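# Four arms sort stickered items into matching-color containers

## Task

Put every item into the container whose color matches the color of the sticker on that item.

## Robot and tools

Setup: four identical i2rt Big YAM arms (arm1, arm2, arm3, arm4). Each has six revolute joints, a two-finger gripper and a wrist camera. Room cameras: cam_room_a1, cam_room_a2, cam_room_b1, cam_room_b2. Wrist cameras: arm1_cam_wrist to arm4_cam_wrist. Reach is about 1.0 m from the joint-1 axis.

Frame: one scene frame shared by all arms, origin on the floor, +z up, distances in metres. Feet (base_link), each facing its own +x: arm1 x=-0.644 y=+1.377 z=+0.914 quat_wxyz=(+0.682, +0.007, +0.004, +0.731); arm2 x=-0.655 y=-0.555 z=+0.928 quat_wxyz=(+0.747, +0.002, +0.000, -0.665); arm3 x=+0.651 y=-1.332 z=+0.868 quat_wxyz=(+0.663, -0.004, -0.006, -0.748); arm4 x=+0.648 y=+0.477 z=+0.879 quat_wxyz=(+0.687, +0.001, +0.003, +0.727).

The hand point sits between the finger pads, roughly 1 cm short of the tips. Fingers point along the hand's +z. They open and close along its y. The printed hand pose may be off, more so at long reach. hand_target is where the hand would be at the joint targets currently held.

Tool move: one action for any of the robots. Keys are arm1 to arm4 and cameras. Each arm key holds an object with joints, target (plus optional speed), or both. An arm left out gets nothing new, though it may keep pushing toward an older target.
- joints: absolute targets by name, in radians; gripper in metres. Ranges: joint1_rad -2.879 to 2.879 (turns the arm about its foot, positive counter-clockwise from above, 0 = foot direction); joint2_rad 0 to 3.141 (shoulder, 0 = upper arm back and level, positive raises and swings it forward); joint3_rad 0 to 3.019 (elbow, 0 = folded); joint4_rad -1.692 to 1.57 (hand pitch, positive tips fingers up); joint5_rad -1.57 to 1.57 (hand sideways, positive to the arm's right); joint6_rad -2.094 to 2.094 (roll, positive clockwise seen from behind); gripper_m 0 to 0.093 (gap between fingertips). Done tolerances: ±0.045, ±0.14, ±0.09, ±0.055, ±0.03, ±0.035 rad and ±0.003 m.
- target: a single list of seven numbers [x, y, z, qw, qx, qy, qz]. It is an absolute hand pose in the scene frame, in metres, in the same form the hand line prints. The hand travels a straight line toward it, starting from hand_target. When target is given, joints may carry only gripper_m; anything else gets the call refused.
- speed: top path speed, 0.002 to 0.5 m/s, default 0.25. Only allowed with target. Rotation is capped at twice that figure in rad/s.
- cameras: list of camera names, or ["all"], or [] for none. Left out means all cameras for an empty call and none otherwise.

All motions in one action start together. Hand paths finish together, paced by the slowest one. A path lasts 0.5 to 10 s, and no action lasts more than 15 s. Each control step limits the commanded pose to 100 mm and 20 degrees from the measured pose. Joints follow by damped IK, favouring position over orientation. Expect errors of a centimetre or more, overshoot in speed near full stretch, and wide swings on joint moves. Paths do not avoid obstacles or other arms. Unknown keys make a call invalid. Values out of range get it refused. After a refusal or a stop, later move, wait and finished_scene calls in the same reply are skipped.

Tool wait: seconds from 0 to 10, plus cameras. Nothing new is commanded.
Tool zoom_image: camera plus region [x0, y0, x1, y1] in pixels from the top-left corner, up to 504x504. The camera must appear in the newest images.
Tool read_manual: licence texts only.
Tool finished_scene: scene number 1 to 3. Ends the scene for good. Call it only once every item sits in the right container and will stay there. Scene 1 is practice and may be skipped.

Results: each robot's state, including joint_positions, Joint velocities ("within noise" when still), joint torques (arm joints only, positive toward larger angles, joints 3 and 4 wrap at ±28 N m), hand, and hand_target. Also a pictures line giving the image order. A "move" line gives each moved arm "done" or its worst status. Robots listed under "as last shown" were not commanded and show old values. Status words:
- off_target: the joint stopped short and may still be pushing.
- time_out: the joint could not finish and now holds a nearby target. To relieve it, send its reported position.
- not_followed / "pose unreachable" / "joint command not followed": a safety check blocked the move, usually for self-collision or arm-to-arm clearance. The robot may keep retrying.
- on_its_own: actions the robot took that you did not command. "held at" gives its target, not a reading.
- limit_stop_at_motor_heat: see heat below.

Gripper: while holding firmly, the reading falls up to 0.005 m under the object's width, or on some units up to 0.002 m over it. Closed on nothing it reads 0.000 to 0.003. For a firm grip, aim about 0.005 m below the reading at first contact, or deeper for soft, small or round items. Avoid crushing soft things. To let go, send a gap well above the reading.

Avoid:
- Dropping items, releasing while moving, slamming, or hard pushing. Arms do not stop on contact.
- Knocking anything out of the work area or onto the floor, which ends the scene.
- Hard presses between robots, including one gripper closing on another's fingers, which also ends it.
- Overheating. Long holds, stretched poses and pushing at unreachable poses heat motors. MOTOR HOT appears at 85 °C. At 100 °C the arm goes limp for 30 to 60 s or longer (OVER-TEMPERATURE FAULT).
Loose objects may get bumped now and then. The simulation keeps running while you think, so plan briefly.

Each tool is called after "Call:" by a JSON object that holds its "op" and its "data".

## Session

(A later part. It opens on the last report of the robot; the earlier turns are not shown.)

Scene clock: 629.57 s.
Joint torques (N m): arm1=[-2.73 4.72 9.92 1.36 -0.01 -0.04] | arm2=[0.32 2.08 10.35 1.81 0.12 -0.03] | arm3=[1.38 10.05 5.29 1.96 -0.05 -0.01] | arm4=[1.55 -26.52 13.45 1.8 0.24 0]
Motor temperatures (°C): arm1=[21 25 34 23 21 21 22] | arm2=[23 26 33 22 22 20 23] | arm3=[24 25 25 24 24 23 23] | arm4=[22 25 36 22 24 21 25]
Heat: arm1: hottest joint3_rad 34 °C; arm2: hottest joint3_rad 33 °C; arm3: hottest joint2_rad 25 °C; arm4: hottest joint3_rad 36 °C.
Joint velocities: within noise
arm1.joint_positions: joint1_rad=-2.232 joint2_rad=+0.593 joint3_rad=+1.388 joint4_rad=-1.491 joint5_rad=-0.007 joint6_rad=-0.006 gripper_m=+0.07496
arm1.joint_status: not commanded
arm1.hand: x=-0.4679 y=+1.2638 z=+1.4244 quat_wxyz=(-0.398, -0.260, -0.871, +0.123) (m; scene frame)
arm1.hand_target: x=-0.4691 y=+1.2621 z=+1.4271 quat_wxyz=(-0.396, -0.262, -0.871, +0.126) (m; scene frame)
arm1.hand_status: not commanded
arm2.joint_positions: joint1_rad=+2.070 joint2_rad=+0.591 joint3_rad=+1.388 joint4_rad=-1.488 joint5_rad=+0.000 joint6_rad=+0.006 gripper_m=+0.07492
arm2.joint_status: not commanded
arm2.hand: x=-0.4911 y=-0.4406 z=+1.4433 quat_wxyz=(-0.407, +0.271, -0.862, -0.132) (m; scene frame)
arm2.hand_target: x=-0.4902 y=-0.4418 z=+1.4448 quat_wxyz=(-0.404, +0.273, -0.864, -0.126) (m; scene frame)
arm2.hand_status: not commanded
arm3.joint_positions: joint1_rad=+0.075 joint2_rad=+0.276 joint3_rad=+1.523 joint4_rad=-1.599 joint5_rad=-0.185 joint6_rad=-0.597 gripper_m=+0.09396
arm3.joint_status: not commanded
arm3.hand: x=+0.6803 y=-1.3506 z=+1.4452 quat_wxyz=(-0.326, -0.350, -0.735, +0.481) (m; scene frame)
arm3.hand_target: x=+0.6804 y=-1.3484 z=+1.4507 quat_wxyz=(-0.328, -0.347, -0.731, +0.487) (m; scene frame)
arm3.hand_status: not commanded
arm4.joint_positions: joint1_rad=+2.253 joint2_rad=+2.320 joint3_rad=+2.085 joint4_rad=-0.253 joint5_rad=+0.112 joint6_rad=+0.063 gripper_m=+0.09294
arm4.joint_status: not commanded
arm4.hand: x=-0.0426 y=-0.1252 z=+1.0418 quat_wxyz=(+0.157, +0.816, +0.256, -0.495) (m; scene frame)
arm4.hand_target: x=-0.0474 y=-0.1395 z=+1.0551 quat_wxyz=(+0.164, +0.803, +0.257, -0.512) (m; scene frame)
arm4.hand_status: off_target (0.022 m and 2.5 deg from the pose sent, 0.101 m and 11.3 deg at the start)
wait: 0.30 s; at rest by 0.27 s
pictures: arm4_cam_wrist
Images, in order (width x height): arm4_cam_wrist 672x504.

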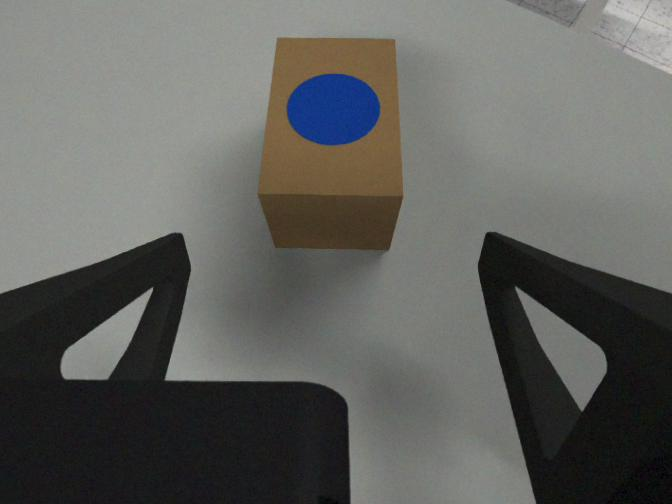

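Call:
{"op": "move", "data": {"arm4": {"target": [-0.097, -0.173, 1.022, -0.1638, -0.8033, -0.2572, 0.5117], "speed": 0.1}}}

Call:
{"op": "wait", "data": {"seconds": 0.3, "cameras": ["arm4_cam_wrist"]}}

Scene clock: 637.53 s.
Joint torques (N m): arm1=[-3.02 4.95 9.77 1.33 -0.01 -0.02] | arm2=[0.21 2.2 10.33 1.85 0.12 -0.02] | arm3=[1.26 10.23 5.34 1.99 -0.05 -0.01] | arm4=[0.91 -28.34 13.87 0.9 0.04 -0.08]
Motor temperatures (°C): arm1=[21 25 34 23 21 21 22] | arm2=[23 26 33 22 22 20 23] | arm3=[24 25 25 24 24 23 23] | arm4=[22 25 37 22 24 21 25]
Heat: arm1: hottest joint3_rad 34 °C; arm2: hottest joint3_rad 33 °C; arm3: hottest joint2_rad 25 °C; arm4: hottest joint3_rad 37 °C.
move: arm4 off_target
Joint velocities: within noise
arm1, arm2, arm3: as last shown
arm4.joint_positions: joint1_rad=+2.253 joint2_rad=+2.588 joint3_rad=+2.533 joint4_rad=-0.391 joint5_rad=+0.108 joint6_rad=+0.058 gripper_m=+0.09294
arm4.joint_status: not commanded
arm4.hand: x=-0.0901 y=-0.1696 z=+1.0298 quat_wxyz=(+0.165, +0.804, +0.254, -0.511) (m; scene frame)
arm4.hand_target: x=-0.0960 y=-0.1720 z=+1.0219 quat_wxyz=(+0.164, +0.803, +0.257, -0.512) (m; scene frame)
arm4.hand_status: off_target (0.011 m and 0.4 deg from the pose sent, 0.075 m and 2.5 deg at the start)
pictures: none

Scene clock: 637.83 s.
Joint torques (N m): arm1=[-2.43 4.66 9.73 1.4 -0.04 -0.07] | arm2=[0.38 2.08 10.33 1.81 0.13 -0.02] | arm3=[1.2 10.23 5.33 1.98 -0.05 0] | arm4=[0.85 -28.34 13.7 1.07 0.04 -0.02]
Motor temperatures (°C): arm1=[21 25 34 23 21 21 22] | arm2=[23 26 33 22 22 20 23] | arm3=[24 25 25 24 24 23 23] | arm4=[22 25 37 22 24 21 25]
Heat: arm1: hottest joint3_rad 34 °C; arm2: hottest joint3_rad 33 °C; arm3: hottest joint2_rad 25 °C; arm4: hottest joint3_rad 37 °C.
Joint velocities: within noise
arm1.joint_positions: joint1_rad=-2.232 joint2_rad=+0.593 joint3_rad=+1.388 joint4_rad=-1.491 joint5_rad=-0.007 joint6_rad=-0.006 gripper_m=+0.07496
arm1.joint_status: not commanded
arm1.hand: x=-0.4679 y=+1.2638 z=+1.4244 quat_wxyz=(-0.398, -0.260, -0.871, +0.123) (m; scene frame)
arm1.hand_target: x=-0.4691 y=+1.2621 z=+1.4271 quat_wxyz=(-0.396, -0.262, -0.871, +0.126) (m; scene frame)
arm1.hand_status: not commanded
arm2.joint_positions: joint1_rad=+2.070 joint2_rad=+0.591 joint3_rad=+1.388 joint4_rad=-1.488 joint5_rad=+0.000 joint6_rad=+0.006 gripper_m=+0.07492
arm2.joint_status: not commanded
arm2.hand: x=-0.4911 y=-0.4406 z=+1.4433 quat_wxyz=(-0.407, +0.271, -0.862, -0.132) (m; scene frame)
arm2.hand_target: x=-0.4902 y=-0.4418 z=+1.4448 quat_wxyz=(-0.404, +0.273, -0.864, -0.126) (m; scene frame)
arm2.hand_status: not commanded
arm3.joint_positions: joint1_rad=+0.075 joint2_rad=+0.276 joint3_rad=+1.523 joint4_rad=-1.599 joint5_rad=-0.185 joint6_rad=-0.597 gripper_m=+0.09396
arm3.joint_status: not commanded
arm3.hand: x=+0.6803 y=-1.3506 z=+1.4452 quat_wxyz=(-0.326, -0.350, -0.735, +0.481) (m; scene frame)
arm3.hand_target: x=+0.6804 y=-1.3484 z=+1.4507 quat_wxyz=(-0.328, -0.347, -0.731, +0.487) (m; scene frame)
arm3.hand_status: not commanded
arm4.joint_positions: joint1_rad=+2.253 joint2_rad=+2.588 joint3_rad=+2.533 joint4_rad=-0.391 joint5_rad=+0.108 joint6_rad=+0.058 gripper_m=+0.09294
arm4.joint_status: not commanded
arm4.hand: x=-0.0901 y=-0.1696 z=+1.0298 quat_wxyz=(+0.165, +0.804, +0.254, -0.511) (m; scene frame)
arm4.hand_target: x=-0.0960 y=-0.1720 z=+1.0219 quat_wxyz=(+0.164, +0.803, +0.257, -0.512) (m; scene frame)
arm4.hand_status: off_target (0.011 m and 0.4 deg from the pose sent, 0.075 m and 2.5 deg at the start)
wait: 0.30 s; at rest by 0.27 s
pictures: arm4_cam_wrist
Images, in order (width x height): arm4_cam_wrist 672x504.

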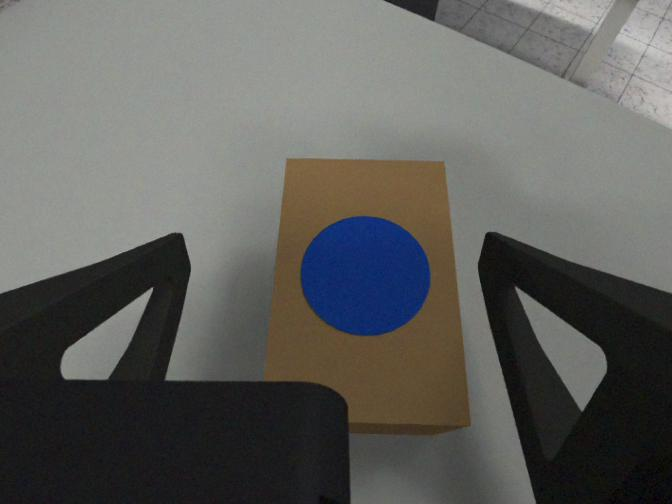

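Call:
{"op": "move", "data": {"arm4": {"target": [-0.101, -0.163, 1.006, -0.1638, -0.8033, -0.2572, 0.5117], "speed": 0.1}}}

Call:
{"op": "wait", "data": {"seconds": 0.3, "cameras": ["arm4_cam_wrist"]}}

Scene clock: 643.30 s.
Joint torques (N m): arm1=[-2.43 5.54 9.77 1.33 0.01 -0.05] | arm2=[0.38 2.26 10.32 1.83 0.13 -0.03] | arm3=[1.32 10.11 5.33 1.94 -0.05 0] | arm4=[0.21 -29.63 9.47 2 -0.01 -0.06]
Motor temperatures (°C): arm1=[21 25 34 23 21 21 22] | arm2=[23 26 33 22 22 20 23] | arm3=[24 25 25 24 24 23 23] | arm4=[22 26 38 22 24 21 25]
Heat: arm1: hottest joint3_rad 34 °C; arm2: hottest joint3_rad 33 °C; arm3: hottest joint2_rad 25 °C; arm4: hottest joint3_rad 38 °C.
move: arm4 off_target
Joint velocities: within noise
arm1, arm2, arm3: as last shown
arm4.joint_positions: joint1_rad=+2.248 joint2_rad=+2.588 joint3_rad=+2.522 joint4_rad=-0.369 joint5_rad=+0.098 joint6_rad=+0.056 gripper_m=+0.09294
arm4.joint_status: not commanded
arm4.hand: x=-0.0932 y=-0.1676 z=+1.0280 quat_wxyz=(+0.169, +0.801, +0.255, -0.514) (m; scene frame)
arm4.hand_target: x=-0.1001 y=-0.1621 z=+1.0062 quat_wxyz=(+0.164, +0.803, +0.257, -0.512) (m; scene frame)
arm4.hand_status: off_target (0.024 m and 0.8 deg from the pose sent, 0.027 m and 0.4 deg at the start)
pictures: none

Scene clock: 643.60 s.
Joint torques (N m): arm1=[-2.67 5.25 9.94 1.21 0.02 -0.04] | arm2=[0.38 2.08 10.32 1.85 0.12 -0.02] | arm3=[1.32 10.11 5.34 1.95 -0.05 -0.01] | arm4=[0.38 -29.51 9.52 2.14 0.01 -0.06]
Motor temperatures (°C): arm1=[21 25 34 23 21 21 22] | arm2=[23 26 33 22 22 20 23] | arm3=[24 25 25 24 24 23 23] | arm4=[22 26 38 22 24 21 25]
Heat: arm1: hottest joint3_rad 34 °C; arm2: hottest joint3_rad 33 °C; arm3: hottest joint2_rad 25 °C; arm4: hottest joint3_rad 38 °C.
Joint velocities: within noise
arm1.joint_positions: joint1_rad=-2.232 joint2_rad=+0.593 joint3_rad=+1.388 joint4_rad=-1.491 joint5_rad=-0.007 joint6_rad=-0.006 gripper_m=+0.07496
arm1.joint_status: not commanded
arm1.hand: x=-0.4679 y=+1.2638 z=+1.4244 quat_wxyz=(-0.398, -0.260, -0.871, +0.123) (m; scene frame)
arm1.hand_target: x=-0.4691 y=+1.2621 z=+1.4271 quat_wxyz=(-0.396, -0.262, -0.871, +0.126) (m; scene frame)
arm1.hand_status: not commanded
arm2.joint_positions: joint1_rad=+2.070 joint2_rad=+0.591 joint3_rad=+1.388 joint4_rad=-1.488 joint5_rad=+0.000 joint6_rad=+0.006 gripper_m=+0.07492
arm2.joint_status: not commanded
arm2.hand: x=-0.4911 y=-0.4406 z=+1.4433 quat_wxyz=(-0.407, +0.271, -0.862, -0.132) (m; scene frame)
arm2.hand_target: x=-0.4902 y=-0.4418 z=+1.4448 quat_wxyz=(-0.404, +0.273, -0.864, -0.126) (m; scene frame)
arm2.hand_status: not commanded
arm3.joint_positions: joint1_rad=+0.075 joint2_rad=+0.276 joint3_rad=+1.523 joint4_rad=-1.599 joint5_rad=-0.185 joint6_rad=-0.597 gripper_m=+0.09396
arm3.joint_status: not commanded
arm3.hand: x=+0.6803 y=-1.3506 z=+1.4452 quat_wxyz=(-0.326, -0.350, -0.735, +0.481) (m; scene frame)
arm3.hand_target: x=+0.6804 y=-1.3484 z=+1.4507 quat_wxyz=(-0.328, -0.347, -0.731, +0.487) (m; scene frame)
arm3.hand_status: not commanded
arm4.joint_positions: joint1_rad=+2.247 joint2_rad=+2.588 joint3_rad=+2.522 joint4_rad=-0.369 joint5_rad=+0.098 joint6_rad=+0.056 gripper_m=+0.09294
arm4.joint_status: not commanded
arm4.hand: x=-0.0937 y=-0.1670 z=+1.0280 quat_wxyz=(+0.169, +0.802, +0.254, -0.514) (m; scene frame)
arm4.hand_target: x=-0.0999 y=-0.1623 z=+1.0062 quat_wxyz=(+0.164, +0.803, +0.257, -0.512) (m; scene frame)
arm4.hand_status: off_target (0.024 m and 0.8 deg from the pose sent, 0.027 m and 0.4 deg at the start)
wait: 0.30 s; at rest by 0.27 s
pictures: arm4_cam_wrist
Images, in order (width x height): arm4_cam_wrist 672x504.

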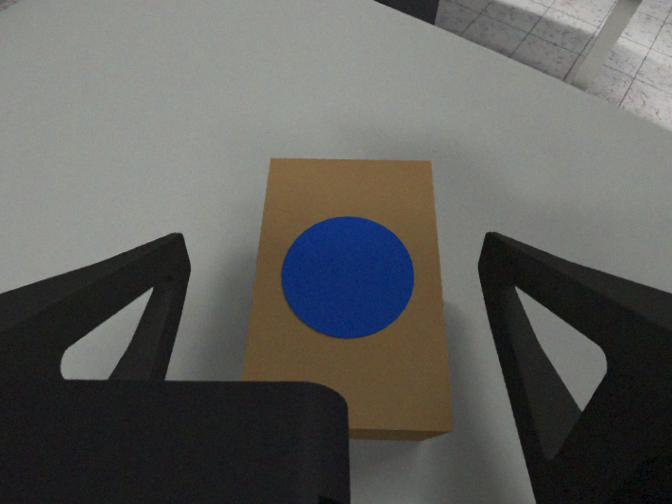

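Call:
{"op": "move", "data": {"arm4": {"target": [-0.101, -0.163, 0.994, -0.1638, -0.8033, -0.2572, 0.5117], "speed": 0.1}}}

Call:
{"op": "wait", "data": {"seconds": 0.3, "cameras": ["arm4_cam_wrist"]}}

Scene clock: 649.23 s.
Joint torques (N m): arm1=[-2.61 5.07 9.63 1.17 0.01 -0.05] | arm2=[0.38 2.14 10.3 1.85 0.12 -0.03] | arm3=[1.26 10.17 5.34 1.95 -0.06 -0.01] | arm4=[0.38 -29.1 9.37 2.1 -0.01 -0.04]
Motor temperatures (°C): arm1=[21 25 34 23 21 21 22] | arm2=[23 26 33 22 22 20 23] | arm3=[24 25 25 24 24 23 23] | arm4=[22 27 38 22 24 21 25]
Heat: arm1: hottest joint3_rad 34 °C; arm2: hottest joint3_rad 33 °C; arm3: hottest joint2_rad 25 °C; arm4: hottest joint3_rad 38 °C.
move: arm4 off_target
Joint velocities: within noise
arm1, arm2, arm3: as last shown
arm4.joint_positions: joint1_rad=+2.247 joint2_rad=+2.588 joint3_rad=+2.502 joint4_rad=-0.342 joint5_rad=+0.098 joint6_rad=+0.056 gripper_m=+0.09294
arm4.joint_status: not commanded
arm4.hand: x=-0.0938 y=-0.1671 z=+1.0220 quat_wxyz=(+0.170, +0.800, +0.254, -0.517) (m; scene frame)
arm4.hand_target: x=-0.0996 y=-0.1621 z=+0.9943 quat_wxyz=(+0.164, +0.803, +0.257, -0.512) (m; scene frame)
arm4.hand_status: off_target (0.029 m and 1.1 deg from the pose sent, 0.035 m and 0.7 deg at the start)
pictures: none

Scene clock: 649.53 s.
Joint torques (N m): arm1=[-2.49 4.89 9.89 1.39 0.01 -0.02] | arm2=[0.26 2.14 10.35 1.78 0.12 -0.03] | arm3=[1.14 9.99 5.35 1.94 -0.06 -0.01] | arm4=[0.21 -29.27 9.35 1.88 0.01 -0.05]
Motor temperatures (°C): arm1=[21 25 34 23 21 21 22] | arm2=[23 26 33 22 22 20 23] | arm3=[24 25 25 24 24 23 23] | arm4=[22 27 38 22 24 21 25]
Heat: arm1: hottest joint3_rad 34 °C; arm2: hottest joint3_rad 33 °C; arm3: hottest joint2_rad 25 °C; arm4: hottest joint3_rad 38 °C.
Joint velocities: within noise
arm1.joint_positions: joint1_rad=-2.232 joint2_rad=+0.593 joint3_rad=+1.388 joint4_rad=-1.491 joint5_rad=-0.007 joint6_rad=-0.006 gripper_m=+0.07496
arm1.joint_status: not commanded
arm1.hand: x=-0.4679 y=+1.2638 z=+1.4244 quat_wxyz=(-0.398, -0.260, -0.871, +0.123) (m; scene frame)
arm1.hand_target: x=-0.4691 y=+1.2621 z=+1.4271 quat_wxyz=(-0.396, -0.262, -0.871, +0.126) (m; scene frame)
arm1.hand_status: not commanded
arm2.joint_positions: joint1_rad=+2.070 joint2_rad=+0.591 joint3_rad=+1.388 joint4_rad=-1.488 joint5_rad=+0.000 joint6_rad=+0.006 gripper_m=+0.07492
arm2.joint_status: not commanded
arm2.hand: x=-0.4911 y=-0.4406 z=+1.4433 quat_wxyz=(-0.407, +0.271, -0.862, -0.132) (m; scene frame)
arm2.hand_target: x=-0.4902 y=-0.4418 z=+1.4448 quat_wxyz=(-0.404, +0.273, -0.864, -0.126) (m; scene frame)
arm2.hand_status: not commanded
arm3.joint_positions: joint1_rad=+0.075 joint2_rad=+0.276 joint3_rad=+1.523 joint4_rad=-1.599 joint5_rad=-0.185 joint6_rad=-0.597 gripper_m=+0.09396
arm3.joint_status: not commanded
arm3.hand: x=+0.6803 y=-1.3506 z=+1.4452 quat_wxyz=(-0.326, -0.350, -0.735, +0.481) (m; scene frame)
arm3.hand_target: x=+0.6804 y=-1.3484 z=+1.4507 quat_wxyz=(-0.328, -0.347, -0.731, +0.487) (m; scene frame)
arm3.hand_status: not commanded
arm4.joint_positions: joint1_rad=+2.247 joint2_rad=+2.588 joint3_rad=+2.502 joint4_rad=-0.342 joint5_rad=+0.098 joint6_rad=+0.056 gripper_m=+0.09294
arm4.joint_status: not commanded
arm4.hand: x=-0.0938 y=-0.1671 z=+1.0220 quat_wxyz=(+0.170, +0.800, +0.254, -0.517) (m; scene frame)
arm4.hand_target: x=-0.0996 y=-0.1621 z=+0.9943 quat_wxyz=(+0.164, +0.803, +0.257, -0.512) (m; scene frame)
arm4.hand_status: off_target (0.029 m and 1.1 deg from the pose sent, 0.035 m and 0.7 deg at the start)
wait: 0.30 s; at rest by 0.27 s
pictures: arm4_cam_wrist
Images, in order (width x height): arm4_cam_wrist 672x504.

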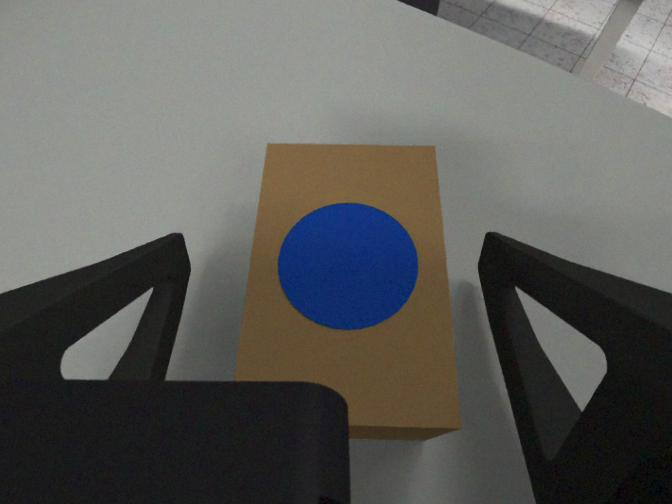

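Call:
{"op": "move", "data": {"arm4": {"joints": {"gripper_m": 0.036}}, "cameras": ["arm4_cam_wrist"]}}

Scene clock: 652.37 s.
Joint torques (N m): arm1=[-3.19 4.84 9.87 1.54 0.01 -0.04] | arm2=[0.32 2.32 10.35 1.85 0.12 -0.03] | arm3=[1.2 9.93 5.37 1.94 -0.05 -0.01] | arm4=[0.67 -28.63 9.36 2.17 0.07 -0.07]
Motor temperatures (°C): arm1=[21 25 34 23 21 21 22] | arm2=[23 26 33 22 22 20 23] | arm3=[24 25 25 24 24 23 23] | arm4=[22 27 38 22 24 21 25]
Heat: arm1: hottest joint3_rad 34 °C; arm2: hottest joint3_rad 33 °C; arm3: hottest joint2_rad 25 °C; arm4: hottest joint3_rad 38 °C.
move: arm4 off_target
Joint velocities: within noise
arm1, arm2, arm3: as last shown
arm4.joint_positions: joint1_rad=+2.247 joint2_rad=+2.588 joint3_rad=+2.502 joint4_rad=-0.342 joint5_rad=+0.097 joint6_rad=+0.055 gripper_m=+0.04452
arm4.joint_status: gripper_m off_target (ended at +0.04454, target +0.03600)
arm4.hand: x=-0.0940 y=-0.1670 z=+1.0220 quat_wxyz=(+0.171, +0.800, +0.254, -0.517) (m; scene frame)
arm4.hand_target: x=-0.0997 y=-0.1619 z=+0.9943 quat_wxyz=(+0.164, +0.803, +0.257, -0.512) (m; scene frame)
arm4.hand_status: not commanded
pictures: arm4_cam_wrist
Images, in order (width x height): arm4_cam_wrist 672x504.

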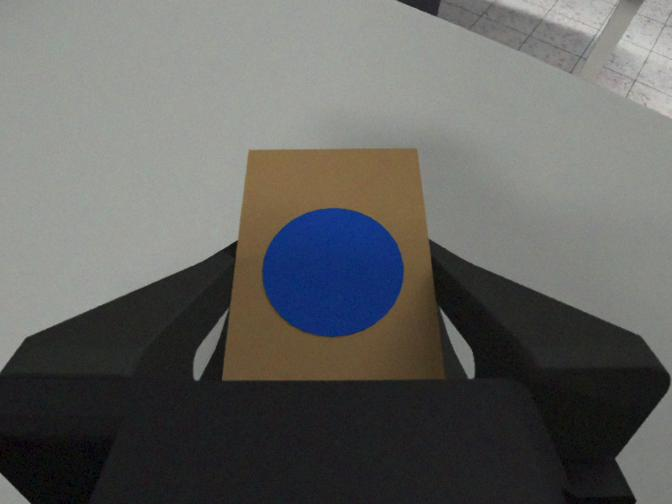

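Call:
{"op": "move", "data": {"arm4": {"target": [-0.09, -0.16, 1.085, -0.1638, -0.8033, -0.2572, 0.5117], "speed": 0.15}}}

Call:
{"op": "move", "data": {"arm4": {"target": [0.28, 0.215, 1.17, -0.1638, -0.8033, -0.2572, 0.5117], "speed": 0.25}, "cameras": ["arm4_cam_wrist"]}}

Call:
{"op": "move", "data": {"arm4": {"joints": {"joint1_rad": -1.73, "joint2_rad": 0.7, "joint3_rad": 1.2, "joint4_rad": -1.0, "joint5_rad": 0, "joint6_rad": 0}}, "cameras": ["arm4_cam_wrist"]}}

Scene clock: 669.67 s.
Joint torques (N m): arm1=[-2.61 4.66 9.85 1.33 0.02 -0.09] | arm2=[0.32 2.2 10.33 1.81 0.11 -0.03] | arm3=[1.26 9.99 5.3 1.96 -0.05 -0.01] | arm4=[0.85 -33.38 13.57 1.13 0.24 -0.02]
Motor temperatures (°C): arm1=[21 25 34 23 21 21 22] | arm2=[23 26 33 22 22 20 23] | arm3=[24 25 25 24 24 23 23] | arm4=[22 29 37 22 24 21 26]
Heat: arm1: hottest joint3_rad 34 °C; arm2: hottest joint3_rad 33 °C; arm3: hottest joint2_rad 25 °C; arm4: hottest joint3_rad 37 °C.
move: arm4 off_target
Joint velocities: within noise
arm1, arm2, arm3: as last shown
arm4.joint_positions: joint1_rad=+2.247 joint2_rad=+2.549 joint3_rad=+2.500 joint4_rad=-0.462 joint5_rad=+0.097 joint6_rad=+0.055 gripper_m=+0.04452
arm4.joint_status: not commanded
arm4.hand: x=-0.0834 y=-0.1575 z=+1.0312 quat_wxyz=(+0.156, +0.820, +0.263, -0.484) (m; scene frame)
arm4.hand_target: x=-0.0879 y=-0.1581 z=+1.0846 quat_wxyz=(+0.164, +0.803, +0.257, -0.512) (m; scene frame)
arm4.hand_status: off_target (0.054 m and 3.8 deg from the pose sent, 0.064 m and 1.1 deg at the start)
pictures: none

Scene clock: 672.47 s.
Joint torques (N m): arm1=[-2.61 5.01 9.73 1.22 0.03 -0.05] | arm2=[0.38 2.2 10.36 1.8 0.12 -0.03] | arm3=[1.32 10.11 5.35 1.95 -0.04 0] | arm4=[-0.09 -5.71 9.63 1.09 -0.03 -0.11]
Motor temperatures (°C): arm1=[21 25 34 23 21 21 22] | arm2=[23 26 34 22 22 20 23] | arm3=[24 25 25 24 24 23 23] | arm4=[22 29 37 22 24 21 26]
Heat: arm1: hottest joint3_rad 34 °C; arm2: hottest joint3_rad 34 °C; arm3: hottest joint2_rad 25 °C; arm4: hottest joint3_rad 37 °C.
move: arm4 done
Joint velocities: within noise
arm1, arm2, arm3: as last shown
arm4.joint_positions: joint1_rad=+2.142 joint2_rad=+0.950 joint3_rad=+0.730 joint4_rad=-0.206 joint5_rad=+0.005 joint6_rad=+0.015 gripper_m=+0.04452
arm4.joint_status: not commanded
arm4.hand: x=+0.2815 y=+0.2129 z=+1.1751 quat_wxyz=(+0.170, +0.800, +0.252, -0.517) (m; scene frame)
arm4.hand_target: x=+0.2800 y=+0.2150 z=+1.1700 quat_wxyz=(+0.164, +0.803, +0.257, -0.512) (m; scene frame)
arm4.hand_status: done (0.006 m and 1.2 deg from the pose sent, 0.539 m and 3.8 deg at the start)
pictures: arm4_cam_wrist
Images, in order (width x height): arm4_cam_wrist 672x504.

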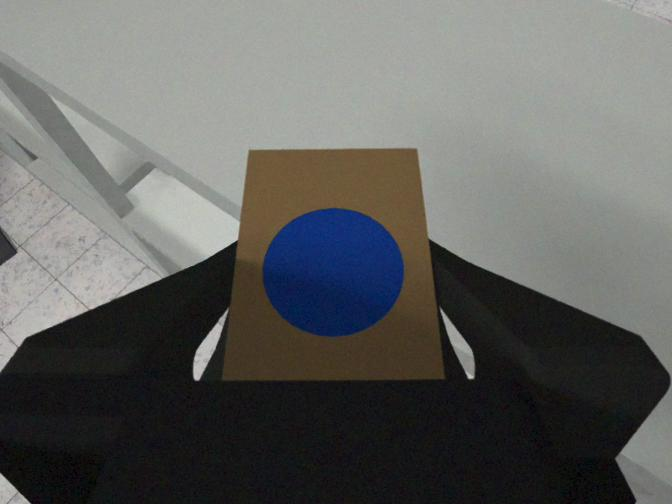

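Scene clock: 675.10 s.
Joint torques (N m): arm1=[-2.2 4.78 9.88 1.25 -0.01 -0.03] | arm2=[0.38 2.2 10.33 1.84 0.12 -0.02] | arm3=[1.32 10.17 5.3 1.95 -0.05 -0.02] | arm4=[0.26 -2.73 10.06 1.02 0 -0.09]
Motor temperatures (°C): arm1=[21 25 34 23 21 21 22] | arm2=[23 26 34 22 22 20 23] | arm3=[24 25 25 24 24 23 23] | arm4=[22 29 38 22 24 21 26]
Heat: arm1: hottest joint3_rad 34 °C; arm2: hottest joint3_rad 34 °C; arm3: hottest joint2_rad 25 °C; arm4: hottest joint3_rad 38 °C.
move: arm4 done
Joint velocities: within noise
arm1, arm2, arm3: as last shown
arm4.joint_positions: joint1_rad=-1.727 joint2_rad=+0.712 joint3_rad=+1.183 joint4_rad=-0.990 joint5_rad=+0.002 joint6_rad=+0.012 gripper_m=+0.04457
arm4.joint_status: all done
arm4.hand: x=+0.9818 y=+0.4450 z=+1.3581 quat_wxyz=(-0.499, -0.048, -0.865, +0.025) (m; scene frame)
arm4.hand_target: x=+0.9753 y=+0.4451 z=+1.3693 quat_wxyz=(-0.508, -0.043, -0.860, +0.028) (m; scene frame)
arm4.hand_status: not commanded
pictures: arm4_cam_wrist
Images, in order (width x height): arm4_cam_wrist 672x504.

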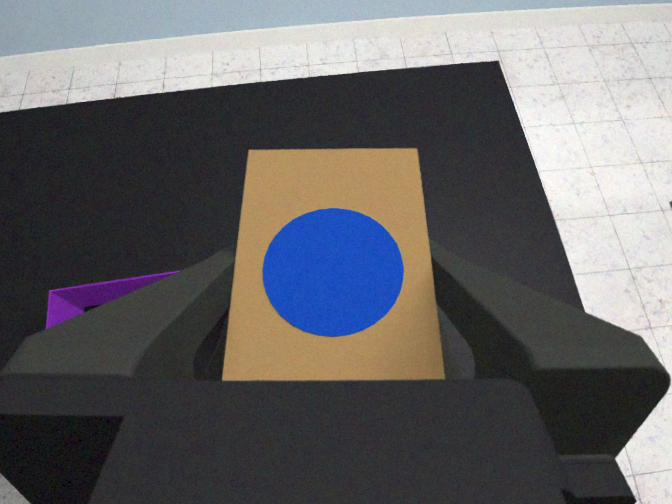

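Call:
{"op": "move", "data": {"arm4": {"target": [1.15, 0.425, 0.99, 0.4220, 0.0474, 0.9050, -0.0221], "speed": 0.25}}}

Call:
{"op": "wait", "data": {"seconds": 0.3, "cameras": ["arm4_cam_wrist", "cam_room_a2"]}}

Scene clock: 680.73 s.
Joint torques (N m): arm1=[-2.49 4.89 9.76 1.16 0 -0.05] | arm2=[0.21 2.26 10.33 1.83 0.13 -0.03] | arm3=[1.2 9.93 5.34 1.98 -0.05 -0.01] | arm4=[0.32 -10.99 7.83 1.88 0.03 -0.05]
Motor temperatures (°C): arm1=[21 25 34 23 21 21 22] | arm2=[23 26 34 22 22 20 23] | arm3=[24 25 25 24 24 23 23] | arm4=[22 28 37 22 24 21 26]
Heat: arm1: hottest joint3_rad 34 °C; arm2: hottest joint3_rad 34 °C; arm3: hottest joint2_rad 25 °C; arm4: hottest joint3_rad 37 °C.
move: arm4 done
Joint velocities: within noise
arm1, arm2, arm3: as last shown
arm4.joint_positions: joint1_rad=-1.727 joint2_rad=+1.396 joint3_rad=+0.692 joint4_rad=-0.018 joint5_rad=+0.001 joint6_rad=+0.012 gripper_m=+0.04457
arm4.joint_status: not commanded
arm4.hand: x=+1.1445 y=+0.4276 z=+0.9826 quat_wxyz=(-0.409, -0.050, -0.911, +0.020) (m; scene frame)
arm4.hand_target: x=+1.1499 y=+0.4250 z=+0.9901 quat_wxyz=(-0.422, -0.047, -0.905, +0.022) (m; scene frame)
arm4.hand_status: done (0.010 m and 1.6 deg from the pose sent, 0.405 m and 10.0 deg at the start)
pictures: none

Scene clock: 681.03 s.
Joint torques (N m): arm1=[-2.37 5.01 9.8 1.37 0.03 -0.04] | arm2=[0.32 2.26 10.35 1.83 0.12 -0.02] | arm3=[1.32 10.05 5.37 1.96 -0.05 -0.01] | arm4=[0.5 -11.52 7.86 1.92 -0.06 -0.06]
Motor temperatures (°C): arm1=[21 25 34 23 21 21 22] | arm2=[23 26 34 22 22 20 23] | arm3=[24 25 25 24 24 23 23] | arm4=[22 28 37 22 24 21 26]
Heat: arm1: hottest joint3_rad 34 °C; arm2: hottest joint3_rad 34 °C; arm3: hottest joint2_rad 25 °C; arm4: hottest joint3_rad 37 °C.
Joint velocities: within noise
arm1.joint_positions: joint1_rad=-2.232 joint2_rad=+0.593 joint3_rad=+1.388 joint4_rad=-1.491 joint5_rad=-0.007 joint6_rad=-0.006 gripper_m=+0.07496
arm1.joint_status: not commanded
arm1.hand: x=-0.4679 y=+1.2638 z=+1.4244 quat_wxyz=(-0.398, -0.260, -0.871, +0.123) (m; scene frame)
arm1.hand_target: x=-0.4691 y=+1.2621 z=+1.4271 quat_wxyz=(-0.396, -0.262, -0.871, +0.126) (m; scene frame)
arm1.hand_status: not commanded
arm2.joint_positions: joint1_rad=+2.070 joint2_rad=+0.591 joint3_rad=+1.388 joint4_rad=-1.488 joint5_rad=+0.000 joint6_rad=+0.006 gripper_m=+0.07492
arm2.joint_status: not commanded
arm2.hand: x=-0.4911 y=-0.4406 z=+1.4433 quat_wxyz=(-0.407, +0.271, -0.862, -0.132) (m; scene frame)
arm2.hand_target: x=-0.4902 y=-0.4418 z=+1.4448 quat_wxyz=(-0.404, +0.273, -0.864, -0.126) (m; scene frame)
arm2.hand_status: not commanded
arm3.joint_positions: joint1_rad=+0.075 joint2_rad=+0.276 joint3_rad=+1.523 joint4_rad=-1.599 joint5_rad=-0.185 joint6_rad=-0.597 gripper_m=+0.09396
arm3.joint_status: not commanded
arm3.hand: x=+0.6803 y=-1.3506 z=+1.4452 quat_wxyz=(-0.326, -0.350, -0.735, +0.481) (m; scene frame)
arm3.hand_target: x=+0.6804 y=-1.3484 z=+1.4507 quat_wxyz=(-0.328, -0.347, -0.731, +0.487) (m; scene frame)
arm3.hand_status: not commanded
arm4.joint_positions: joint1_rad=-1.727 joint2_rad=+1.396 joint3_rad=+0.692 joint4_rad=-0.018 joint5_rad=+0.001 joint6_rad=+0.012 gripper_m=+0.04457
arm4.joint_status: not commanded
arm4.hand: x=+1.1445 y=+0.4276 z=+0.9826 quat_wxyz=(-0.409, -0.050, -0.911, +0.020) (m; scene frame)
arm4.hand_target: x=+1.1499 y=+0.4250 z=+0.9901 quat_wxyz=(-0.422, -0.047, -0.905, +0.022) (m; scene frame)
arm4.hand_status: done (0.010 m and 1.6 deg from the pose sent, 0.405 m and 10.0 deg at the start)
wait: 0.30 s; at rest by 0.27 s
pictures: arm4_cam_wrist, cam_room_a2
Images, in order (width x height): arm4_cam_wrist 672x504, cam_room_a2 672x504.

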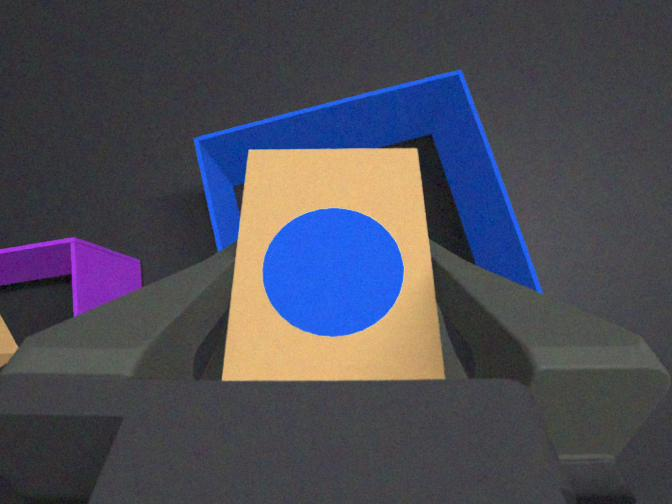

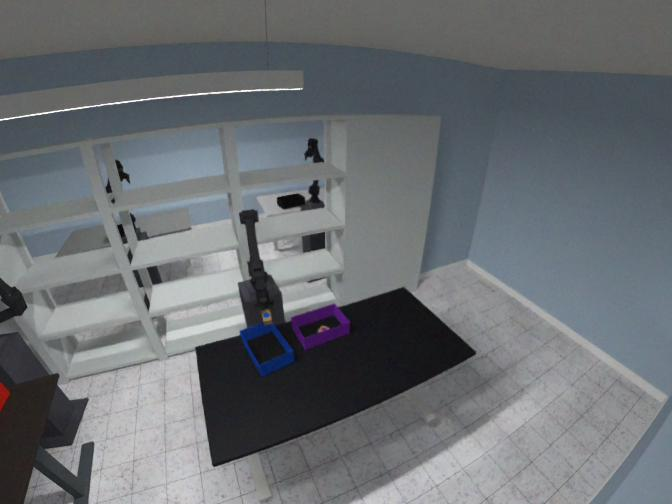

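Call:
{"op": "move", "data": {"arm4": {"target": [1.234, 0.402, 0.86, 0.4453, 0.0546, 0.8932, -0.0272], "speed": 0.15}}}

Call:
{"op": "wait", "data": {"seconds": 0.3, "cameras": ["arm4_cam_wrist", "cam_room_a2"]}}

Scene clock: 693.17 s.
Joint torques (N m): arm1=[-2.02 4.37 9.7 1.26 -0.03 -0.04] | arm2=[0.26 2.14 10.32 1.83 0.12 -0.02] | arm3=[1.2 9.93 5.31 1.98 -0.04 -0.01] | arm4=[0.03 -15.09 7.43 1.99 -0.02 -0.07]
Motor temperatures (°C): arm1=[21 25 34 23 21 21 21] | arm2=[23 26 34 22 22 20 23] | arm3=[24 25 25 24 24 23 23] | arm4=[22 27 37 22 24 21 26]
Heat: arm1: hottest joint3_rad 34 °C; arm2: hottest joint3_rad 34 °C; arm3: hottest joint2_rad 25 °C; arm4: hottest joint3_rad 37 °C.
move: arm4 off_target
Joint velocities: within noise
arm1, arm2, arm3: as last shown
arm4.joint_positions: joint1_rad=-1.748 joint2_rad=+1.891 joint3_rad=+0.799 joint4_rad=+0.408 joint5_rad=-0.004 joint6_rad=+0.012 gripper_m=+0.04457
arm4.joint_status: not commanded
arm4.hand: x=+1.2155 y=+0.4086 z=+0.8505 quat_wxyz=(-0.426, -0.058, -0.902, +0.023) (m; scene frame)
arm4.hand_target: x=+1.2330 y=+0.4020 z=+0.8604 quat_wxyz=(-0.445, -0.055, -0.893, +0.027) (m; scene frame)
arm4.hand_status: off_target (0.022 m and 2.5 deg from the pose sent, 0.154 m and 4.7 deg at the start)
pictures: none

Scene clock: 693.47 s.
Joint torques (N m): arm1=[-2.9 4.72 9.95 1.29 -0.06 -0.07] | arm2=[0.32 2.2 10.35 1.83 0.12 -0.02] | arm3=[1.32 9.99 5.34 1.98 -0.05 -0.02] | arm4=[0.21 -15.38 7.39 1.89 -0.02 -0.07]
Motor temperatures (°C): arm1=[21 25 34 23 21 21 21] | arm2=[23 26 34 22 22 20 23] | arm3=[24 25 25 24 24 23 23] | arm4=[22 27 37 22 24 21 26]
Heat: arm1: hottest joint3_rad 34 °C; arm2: hottest joint3_rad 34 °C; arm3: hottest joint2_rad 25 °C; arm4: hottest joint3_rad 37 °C.
Joint velocities: within noise
arm1.joint_positions: joint1_rad=-2.232 joint2_rad=+0.593 joint3_rad=+1.388 joint4_rad=-1.491 joint5_rad=-0.007 joint6_rad=-0.006 gripper_m=+0.07496
arm1.joint_status: not commanded
arm1.hand: x=-0.4679 y=+1.2638 z=+1.4244 quat_wxyz=(-0.398, -0.260, -0.871, +0.123) (m; scene frame)
arm1.hand_target: x=-0.4691 y=+1.2621 z=+1.4271 quat_wxyz=(-0.396, -0.262, -0.871, +0.126) (m; scene frame)
arm1.hand_status: not commanded
arm2.joint_positions: joint1_rad=+2.070 joint2_rad=+0.591 joint3_rad=+1.388 joint4_rad=-1.488 joint5_rad=+0.000 joint6_rad=+0.006 gripper_m=+0.07492
arm2.joint_status: not commanded
arm2.hand: x=-0.4911 y=-0.4406 z=+1.4433 quat_wxyz=(-0.407, +0.271, -0.862, -0.132) (m; scene frame)
arm2.hand_target: x=-0.4902 y=-0.4418 z=+1.4448 quat_wxyz=(-0.404, +0.273, -0.864, -0.126) (m; scene frame)
arm2.hand_status: not commanded
arm3.joint_positions: joint1_rad=+0.075 joint2_rad=+0.276 joint3_rad=+1.523 joint4_rad=-1.599 joint5_rad=-0.185 joint6_rad=-0.597 gripper_m=+0.09396
arm3.joint_status: not commanded
arm3.hand: x=+0.6803 y=-1.3506 z=+1.4452 quat_wxyz=(-0.326, -0.350, -0.735, +0.481) (m; scene frame)
arm3.hand_target: x=+0.6804 y=-1.3484 z=+1.4507 quat_wxyz=(-0.328, -0.347, -0.731, +0.487) (m; scene frame)
arm3.hand_status: not commanded
arm4.joint_positions: joint1_rad=-1.748 joint2_rad=+1.891 joint3_rad=+0.799 joint4_rad=+0.408 joint5_rad=-0.004 joint6_rad=+0.012 gripper_m=+0.04457
arm4.joint_status: not commanded
arm4.hand: x=+1.2155 y=+0.4086 z=+0.8505 quat_wxyz=(-0.426, -0.058, -0.902, +0.023) (m; scene frame)
arm4.hand_target: x=+1.2330 y=+0.4020 z=+0.8604 quat_wxyz=(-0.445, -0.055, -0.893, +0.027) (m; scene frame)
arm4.hand_status: off_target (0.022 m and 2.5 deg from the pose sent, 0.154 m and 4.7 deg at the start)
wait: 0.30 s; at rest by 0.27 s
pictures: arm4_cam_wrist, cam_room_a2
Images, in order (width x height): arm4_cam_wrist 672x504, cam_room_a2 672x504.

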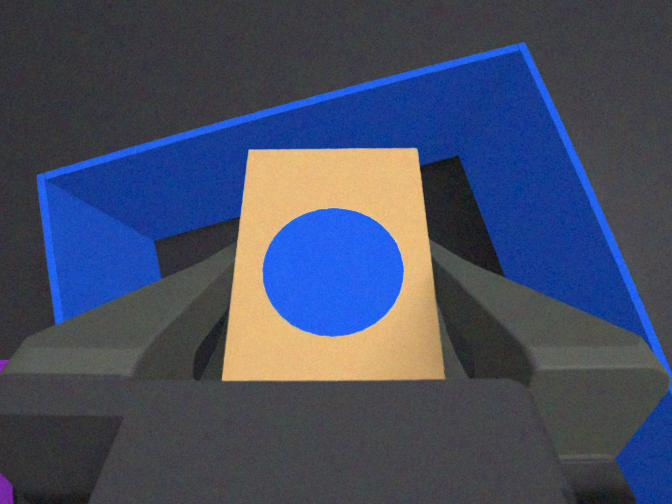

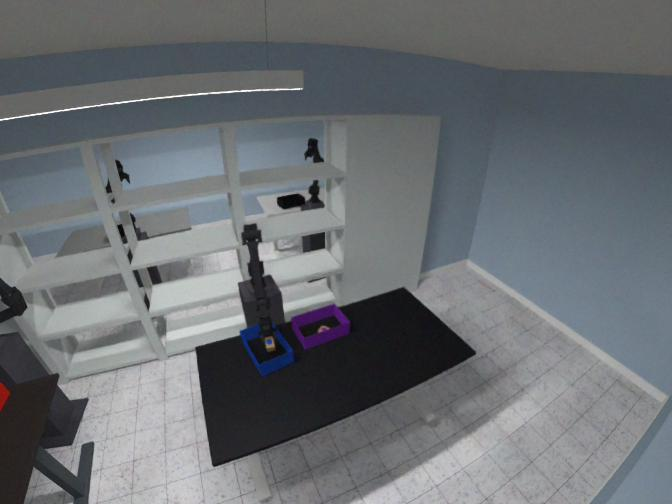

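Call:
{"op": "move", "data": {"arm4": {"target": [1.234, 0.402, 0.79, 0.4453, 0.0546, 0.8932, -0.0272], "speed": 0.12}}}

Call:
{"op": "move", "data": {"arm4": {"target": [1.234, 0.402, 0.762, 0.47, 0.0537, 0.881, -0.0285], "speed": 0.06}, "cameras": ["arm4_cam_wrist"]}}

Call:
{"op": "move", "data": {"arm4": {"target": [1.23, 0.402, 0.745, 0.50, 0.0527, 0.864, -0.030], "speed": 0.06}, "cameras": ["arm4_cam_wrist", "cam_room_a2"]}}

Call:
{"op": "zoom_image", "data": {"camera": "cam_room_a2", "region": [220, 290, 320, 390]}}

Scene clock: 699.20 s.
Joint torques (N m): arm1=[-2.61 4.84 9.76 1.17 0.02 -0.06] | arm2=[0.32 2.2 10.35 1.84 0.12 -0.02] | arm3=[1.2 9.99 5.35 1.99 -0.05 -0.01] | arm4=[0.03 -16.09 5.64 1.88 -0.05 -0.08]
Motor temperatures (°C): arm1=[21 25 34 23 21 21 21] | arm2=[23 26 34 22 22 20 23] | arm3=[24 25 25 24 24 23 23] | arm4=[22 27 37 22 24 21 26]
Heat: arm1: hottest joint3_rad 34 °C; arm2: hottest joint3_rad 34 °C; arm3: hottest joint2_rad 25 °C; arm4: hottest joint3_rad 37 °C.
move: arm4 off_target
Joint velocities: within noise
arm1, arm2, arm3: as last shown
arm4.joint_positions: joint1_rad=-1.748 joint2_rad=+2.084 joint3_rad=+0.827 joint4_rad=+0.584 joint5_rad=-0.004 joint6_rad=+0.012 gripper_m=+0.04457
arm4.joint_status: not commanded
arm4.hand: x=+1.2202 y=+0.4078 z=+0.7869 quat_wxyz=(-0.431, -0.058, -0.900, +0.023) (m; scene frame)
arm4.hand_target: x=+1.2334 y=+0.4020 z=+0.7904 quat_wxyz=(-0.445, -0.055, -0.893, +0.027) (m; scene frame)
arm4.hand_status: off_target (0.015 m and 1.9 deg from the pose sent, 0.064 m and 2.5 deg at the start)
pictures: none

Scene clock: 700.37 s.
Joint torques (N m): arm1=[-2.78 4.72 9.66 1.39 -0.04 -0.04] | arm2=[0.44 2.26 10.36 1.84 0.11 -0.02] | arm3=[1.26 9.99 5.34 1.95 -0.05 -0.02] | arm4=[0.32 -16.5 4.64 2.02 -0.03 -0.07]
Motor temperatures (°C): arm1=[21 25 34 23 21 21 21] | arm2=[23 26 34 22 22 20 23] | arm3=[24 25 25 24 24 23 23] | arm4=[22 27 36 22 24 21 26]
Heat: arm1: hottest joint3_rad 34 °C; arm2: hottest joint3_rad 34 °C; arm3: hottest joint2_rad 25 °C; arm4: hottest joint3_rad 36 °C.
move: arm4 off_target
Joint velocities: within noise
arm1, arm2, arm3: as last shown
arm4.joint_positions: joint1_rad=-1.748 joint2_rad=+2.191 joint3_rad=+0.837 joint4_rad=+0.741 joint5_rad=-0.004 joint6_rad=+0.012 gripper_m=+0.04457
arm4.joint_status: not commanded
arm4.hand: x=+1.2234 y=+0.4073 z=+0.7611 quat_wxyz=(-0.458, -0.057, -0.887, +0.025) (m; scene frame)
arm4.hand_target: x=+1.2336 y=+0.4019 z=+0.7623 quat_wxyz=(-0.470, -0.054, -0.881, +0.029) (m; scene frame)
arm4.hand_status: off_target (0.012 m and 1.6 deg from the pose sent, 0.029 m and 5.0 deg at the start)
pictures: arm4_cam_wrist
Images, in order (width x height): arm4_cam_wrist 672x504.

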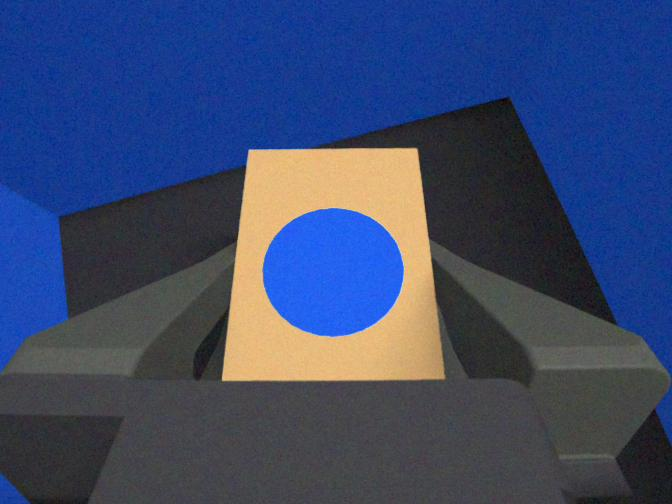

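Scene clock: 701.53 s.
Joint torques (N m): arm1=[-2.43 5.13 9.92 1.37 0 -0.06] | arm2=[0.38 2.26 10.36 1.81 0.11 -0.03] | arm3=[1.32 9.99 5.35 1.92 -0.05 -0.01] | arm4=[0.21 -16.03 3.6 2.11 -0.03 -0.05]
Motor temperatures (°C): arm1=[21 25 34 23 21 21 21] | arm2=[23 26 34 22 22 20 23] | arm3=[24 25 25 24 24 23 23] | arm4=[22 27 36 22 24 21 26]
Heat: arm1: hottest joint3_rad 34 °C; arm2: hottest joint3_rad 34 °C; arm3: hottest joint2_rad 25 °C; arm4: hottest joint3_rad 36 °C.
move: arm4 done
Joint velocities: within noise
arm1, arm2, arm3: as last shown
arm4.joint_positions: joint1_rad=-1.748 joint2_rad=+2.273 joint3_rad=+0.837 joint4_rad=+0.901 joint5_rad=-0.006 joint6_rad=+0.012 gripper_m=+0.04457
arm4.joint_status: not commanded
arm4.hand: x=+1.2241 y=+0.4074 z=+0.7483 quat_wxyz=(-0.492, -0.055, -0.868, +0.026) (m; scene frame)
arm4.hand_target: x=+1.2297 y=+0.4019 z=+0.7451 quat_wxyz=(-0.500, -0.053, -0.864, +0.030) (m; scene frame)
arm4.hand_status: done (0.009 m and 1.1 deg from the pose sent, 0.018 m and 5.5 deg at the start)
pictures: arm4_cam_wrist, cam_room_a2
Images, in order (width x height): arm4_cam_wrist 672x504, cam_room_a2 672x504.

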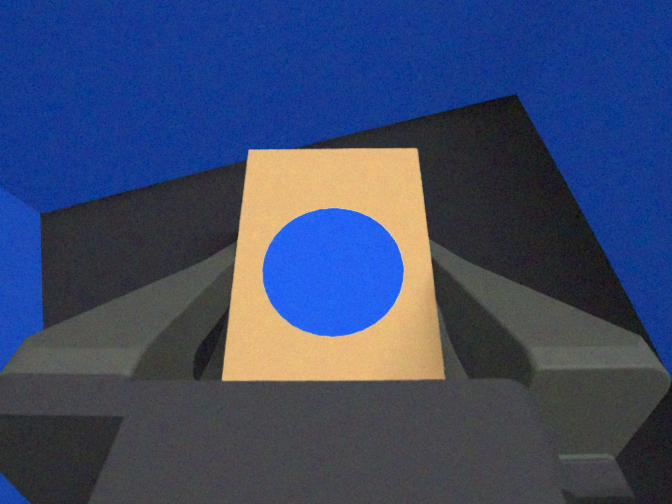

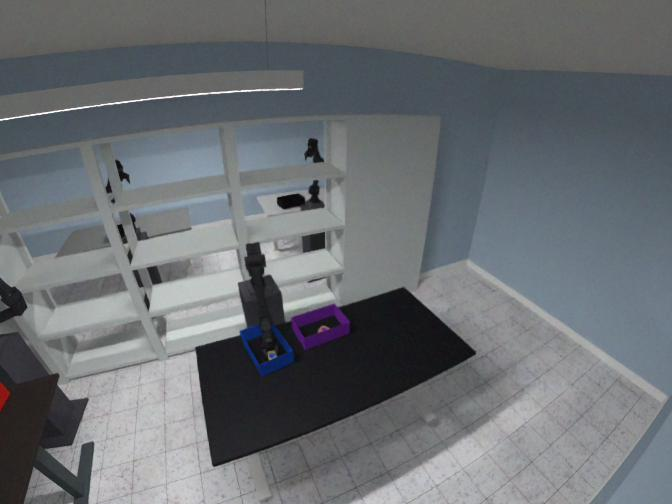

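Scaled by 5.040.

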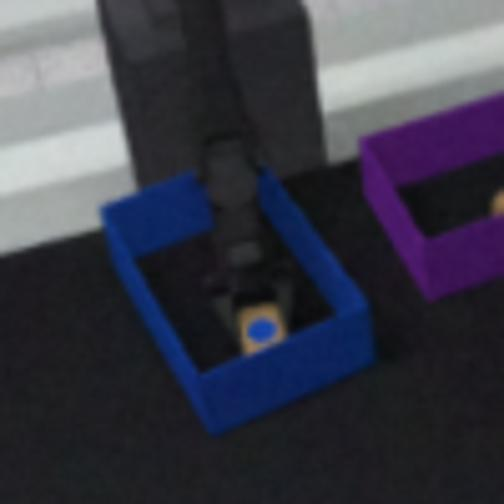

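Call:
{"op": "move", "data": {"arm4": {"target": [1.228, 0.402, 0.731, 0.515, 0.052, 0.855, -0.031], "speed": 0.06}}}

Call:
{"op": "move", "data": {"arm4": {"joints": {"gripper_m": 0.07}}, "cameras": ["arm4_cam_wrist", "cam_room_a2"]}}

Call:
{"op": "move", "data": {"arm4": {"target": [1.13, 0.415, 0.90, 0.46, 0.053, 0.886, -0.028], "speed": 0.2}, "cameras": ["arm4_cam_wrist", "cam_room_a2"]}}

Scene clock: 706.43 s.
Joint torques (N m): arm1=[-2.96 4.95 9.81 1.25 0.05 -0.03] | arm2=[0.32 2.14 10.35 1.8 0.13 -0.02] | arm3=[1.32 10.17 5.41 1.98 -0.04 0] | arm4=[0.15 -15.27 3.15 1.95 -0.06 -0.07]
Motor temperatures (°C): arm1=[21 25 34 23 21 21 21] | arm2=[23 26 34 22 22 20 23] | arm3=[24 25 25 24 24 23 23] | arm4=[22 27 36 22 24 21 27]
Heat: arm1: hottest joint3_rad 34 °C; arm2: hottest joint3_rad 34 °C; arm3: hottest joint2_rad 25 °C; arm4: hottest joint3_rad 36 °C.
move: arm4 off_target
Joint velocities: within noise
arm1, arm2, arm3: as last shown
arm4.joint_positions: joint1_rad=-1.748 joint2_rad=+2.323 joint3_rad=+0.848 joint4_rad=+0.997 joint5_rad=-0.006 joint6_rad=+0.010 gripper_m=+0.04457
arm4.joint_status: not commanded
arm4.hand: x=+1.2282 y=+0.4070 z=+0.7437 quat_wxyz=(-0.517, -0.053, -0.854, +0.028) (m; scene frame)
arm4.hand_target: x=+1.2276 y=+0.4021 z=+0.7313 quat_wxyz=(-0.515, -0.052, -0.855, +0.031) (m; scene frame)
arm4.hand_status: off_target (0.014 m and 0.5 deg from the pose sent, 0.019 m and 3.1 deg at the start)
pictures: none

Scene clock: 706.93 s.
Joint torques (N m): arm1=[-2.67 4.84 9.83 1.39 0.04 -0.03] | arm2=[0.26 2.26 10.35 1.84 0.12 -0.01] | arm3=[1.2 9.93 5.35 1.96 -0.05 -0.02] | arm4=[-0.03 -15.68 3.18 1.81 -0.03 -0.06]
Motor temperatures (°C): arm1=[21 25 34 23 21 21 21] | arm2=[23 26 34 22 22 20 23] | arm3=[24 25 25 24 24 23 23] | arm4=[22 27 35 22 24 21 26]
Heat: arm1: hottest joint3_rad 34 °C; arm2: hottest joint3_rad 34 °C; arm3: hottest joint2_rad 25 °C; arm4: hottest joint3_rad 35 °C.
move: arm4 done
Joint velocities: within noise
arm1, arm2, arm3: as last shown
arm4.joint_positions: joint1_rad=-1.748 joint2_rad=+2.328 joint3_rad=+0.848 joint4_rad=+0.997 joint5_rad=-0.007 joint6_rad=+0.010 gripper_m=+0.06991
arm4.joint_status: all done
arm4.hand: x=+1.2270 y=+0.4072 z=+0.7411 quat_wxyz=(-0.515, -0.053, -0.855, +0.027) (m; scene frame)
arm4.hand_target: x=+1.2276 y=+0.4021 z=+0.7313 quat_wxyz=(-0.515, -0.052, -0.855, +0.031) (m; scene frame)
arm4.hand_status: not commanded
pictures: arm4_cam_wrist, cam_room_a2
Images, in order (width x height): arm4_cam_wrist 672x504, cam_room_a2 672x504.

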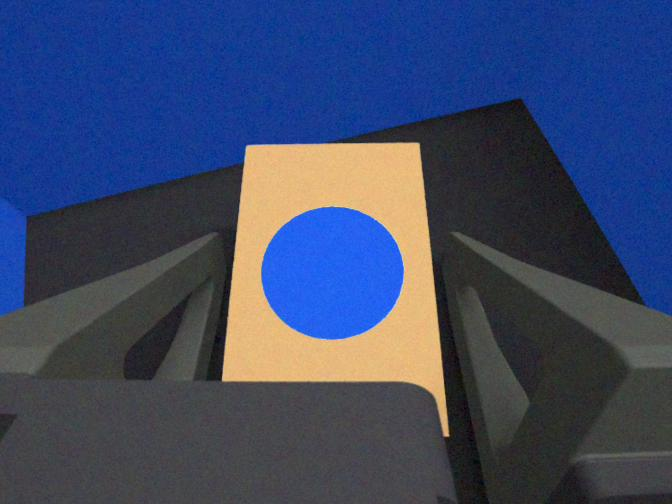

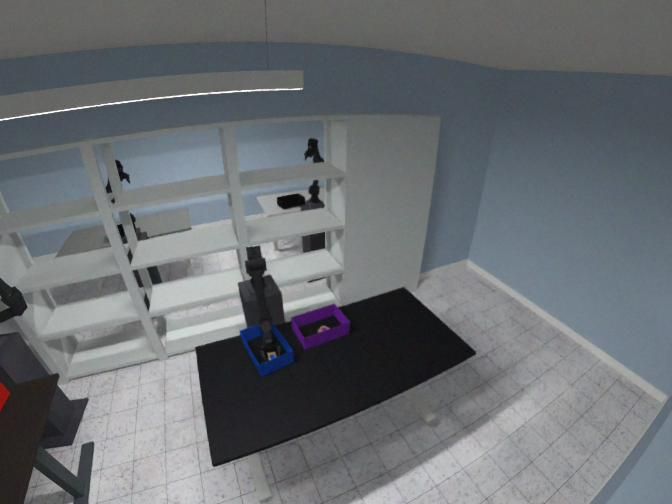

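Scene clock: 708.57 s.
Joint torques (N m): arm1=[-2.78 4.72 9.89 1.28 -0.03 -0.07] | arm2=[0.32 2.32 10.36 1.83 0.12 -0.03] | arm3=[1.26 9.93 5.31 1.99 -0.05 -0.01] | arm4=[-0.03 -11.05 4.89 0.87 -0.03 -0.07]
Motor temperatures (°C): arm1=[21 25 34 23 21 21 21] | arm2=[23 26 34 22 22 20 23] | arm3=[24 25 25 24 24 23 23] | arm4=[22 27 35 22 24 21 26]
Heat: arm1: hottest joint3_rad 34 °C; arm2: hottest joint3_rad 34 °C; arm3: hottest joint2_rad 25 °C; arm4: hottest joint3_rad 35 °C.
move: arm4 done
Joint velocities: within noise
arm1, arm2, arm3: as last shown
arm4.joint_positions: joint1_rad=-1.750 joint2_rad=+1.622 joint3_rad=+0.530 joint4_rad=+0.506 joint5_rad=-0.008 joint6_rad=+0.009 gripper_m=+0.06991
arm4.joint_status: not commanded
arm4.hand: x=+1.1345 y=+0.4186 z=+0.9071 quat_wxyz=(-0.470, -0.055, -0.881, +0.025) (m; scene frame)
arm4.hand_target: x=+1.1299 y=+0.4151 z=+0.9001 quat_wxyz=(-0.460, -0.053, -0.886, +0.028) (m; scene frame)
arm4.hand_status: done (0.009 m and 1.4 deg from the pose sent, 0.186 m and 7.2 deg at the start)
pictures: arm4_cam_wrist, cam_room_a2
Images, in order (width x height): arm4_cam_wrist 672x504, cam_room_a2 672x504.

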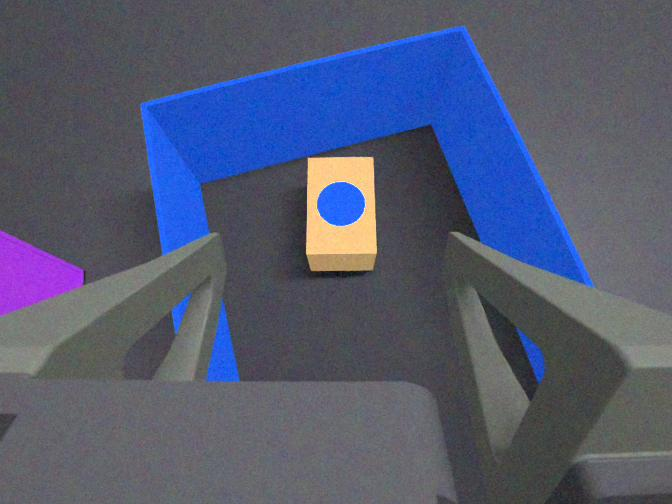

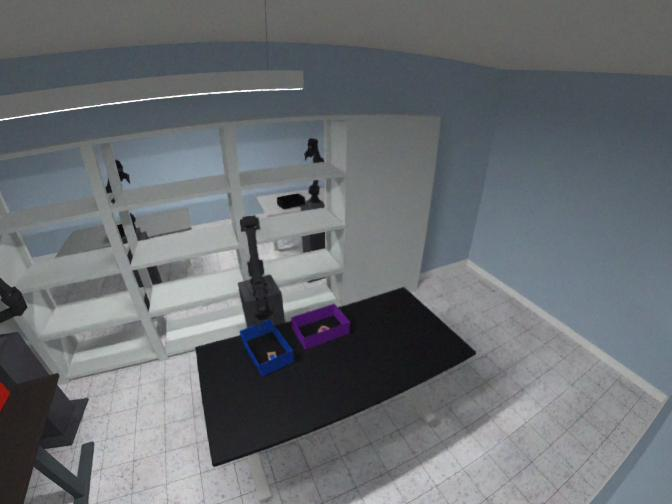

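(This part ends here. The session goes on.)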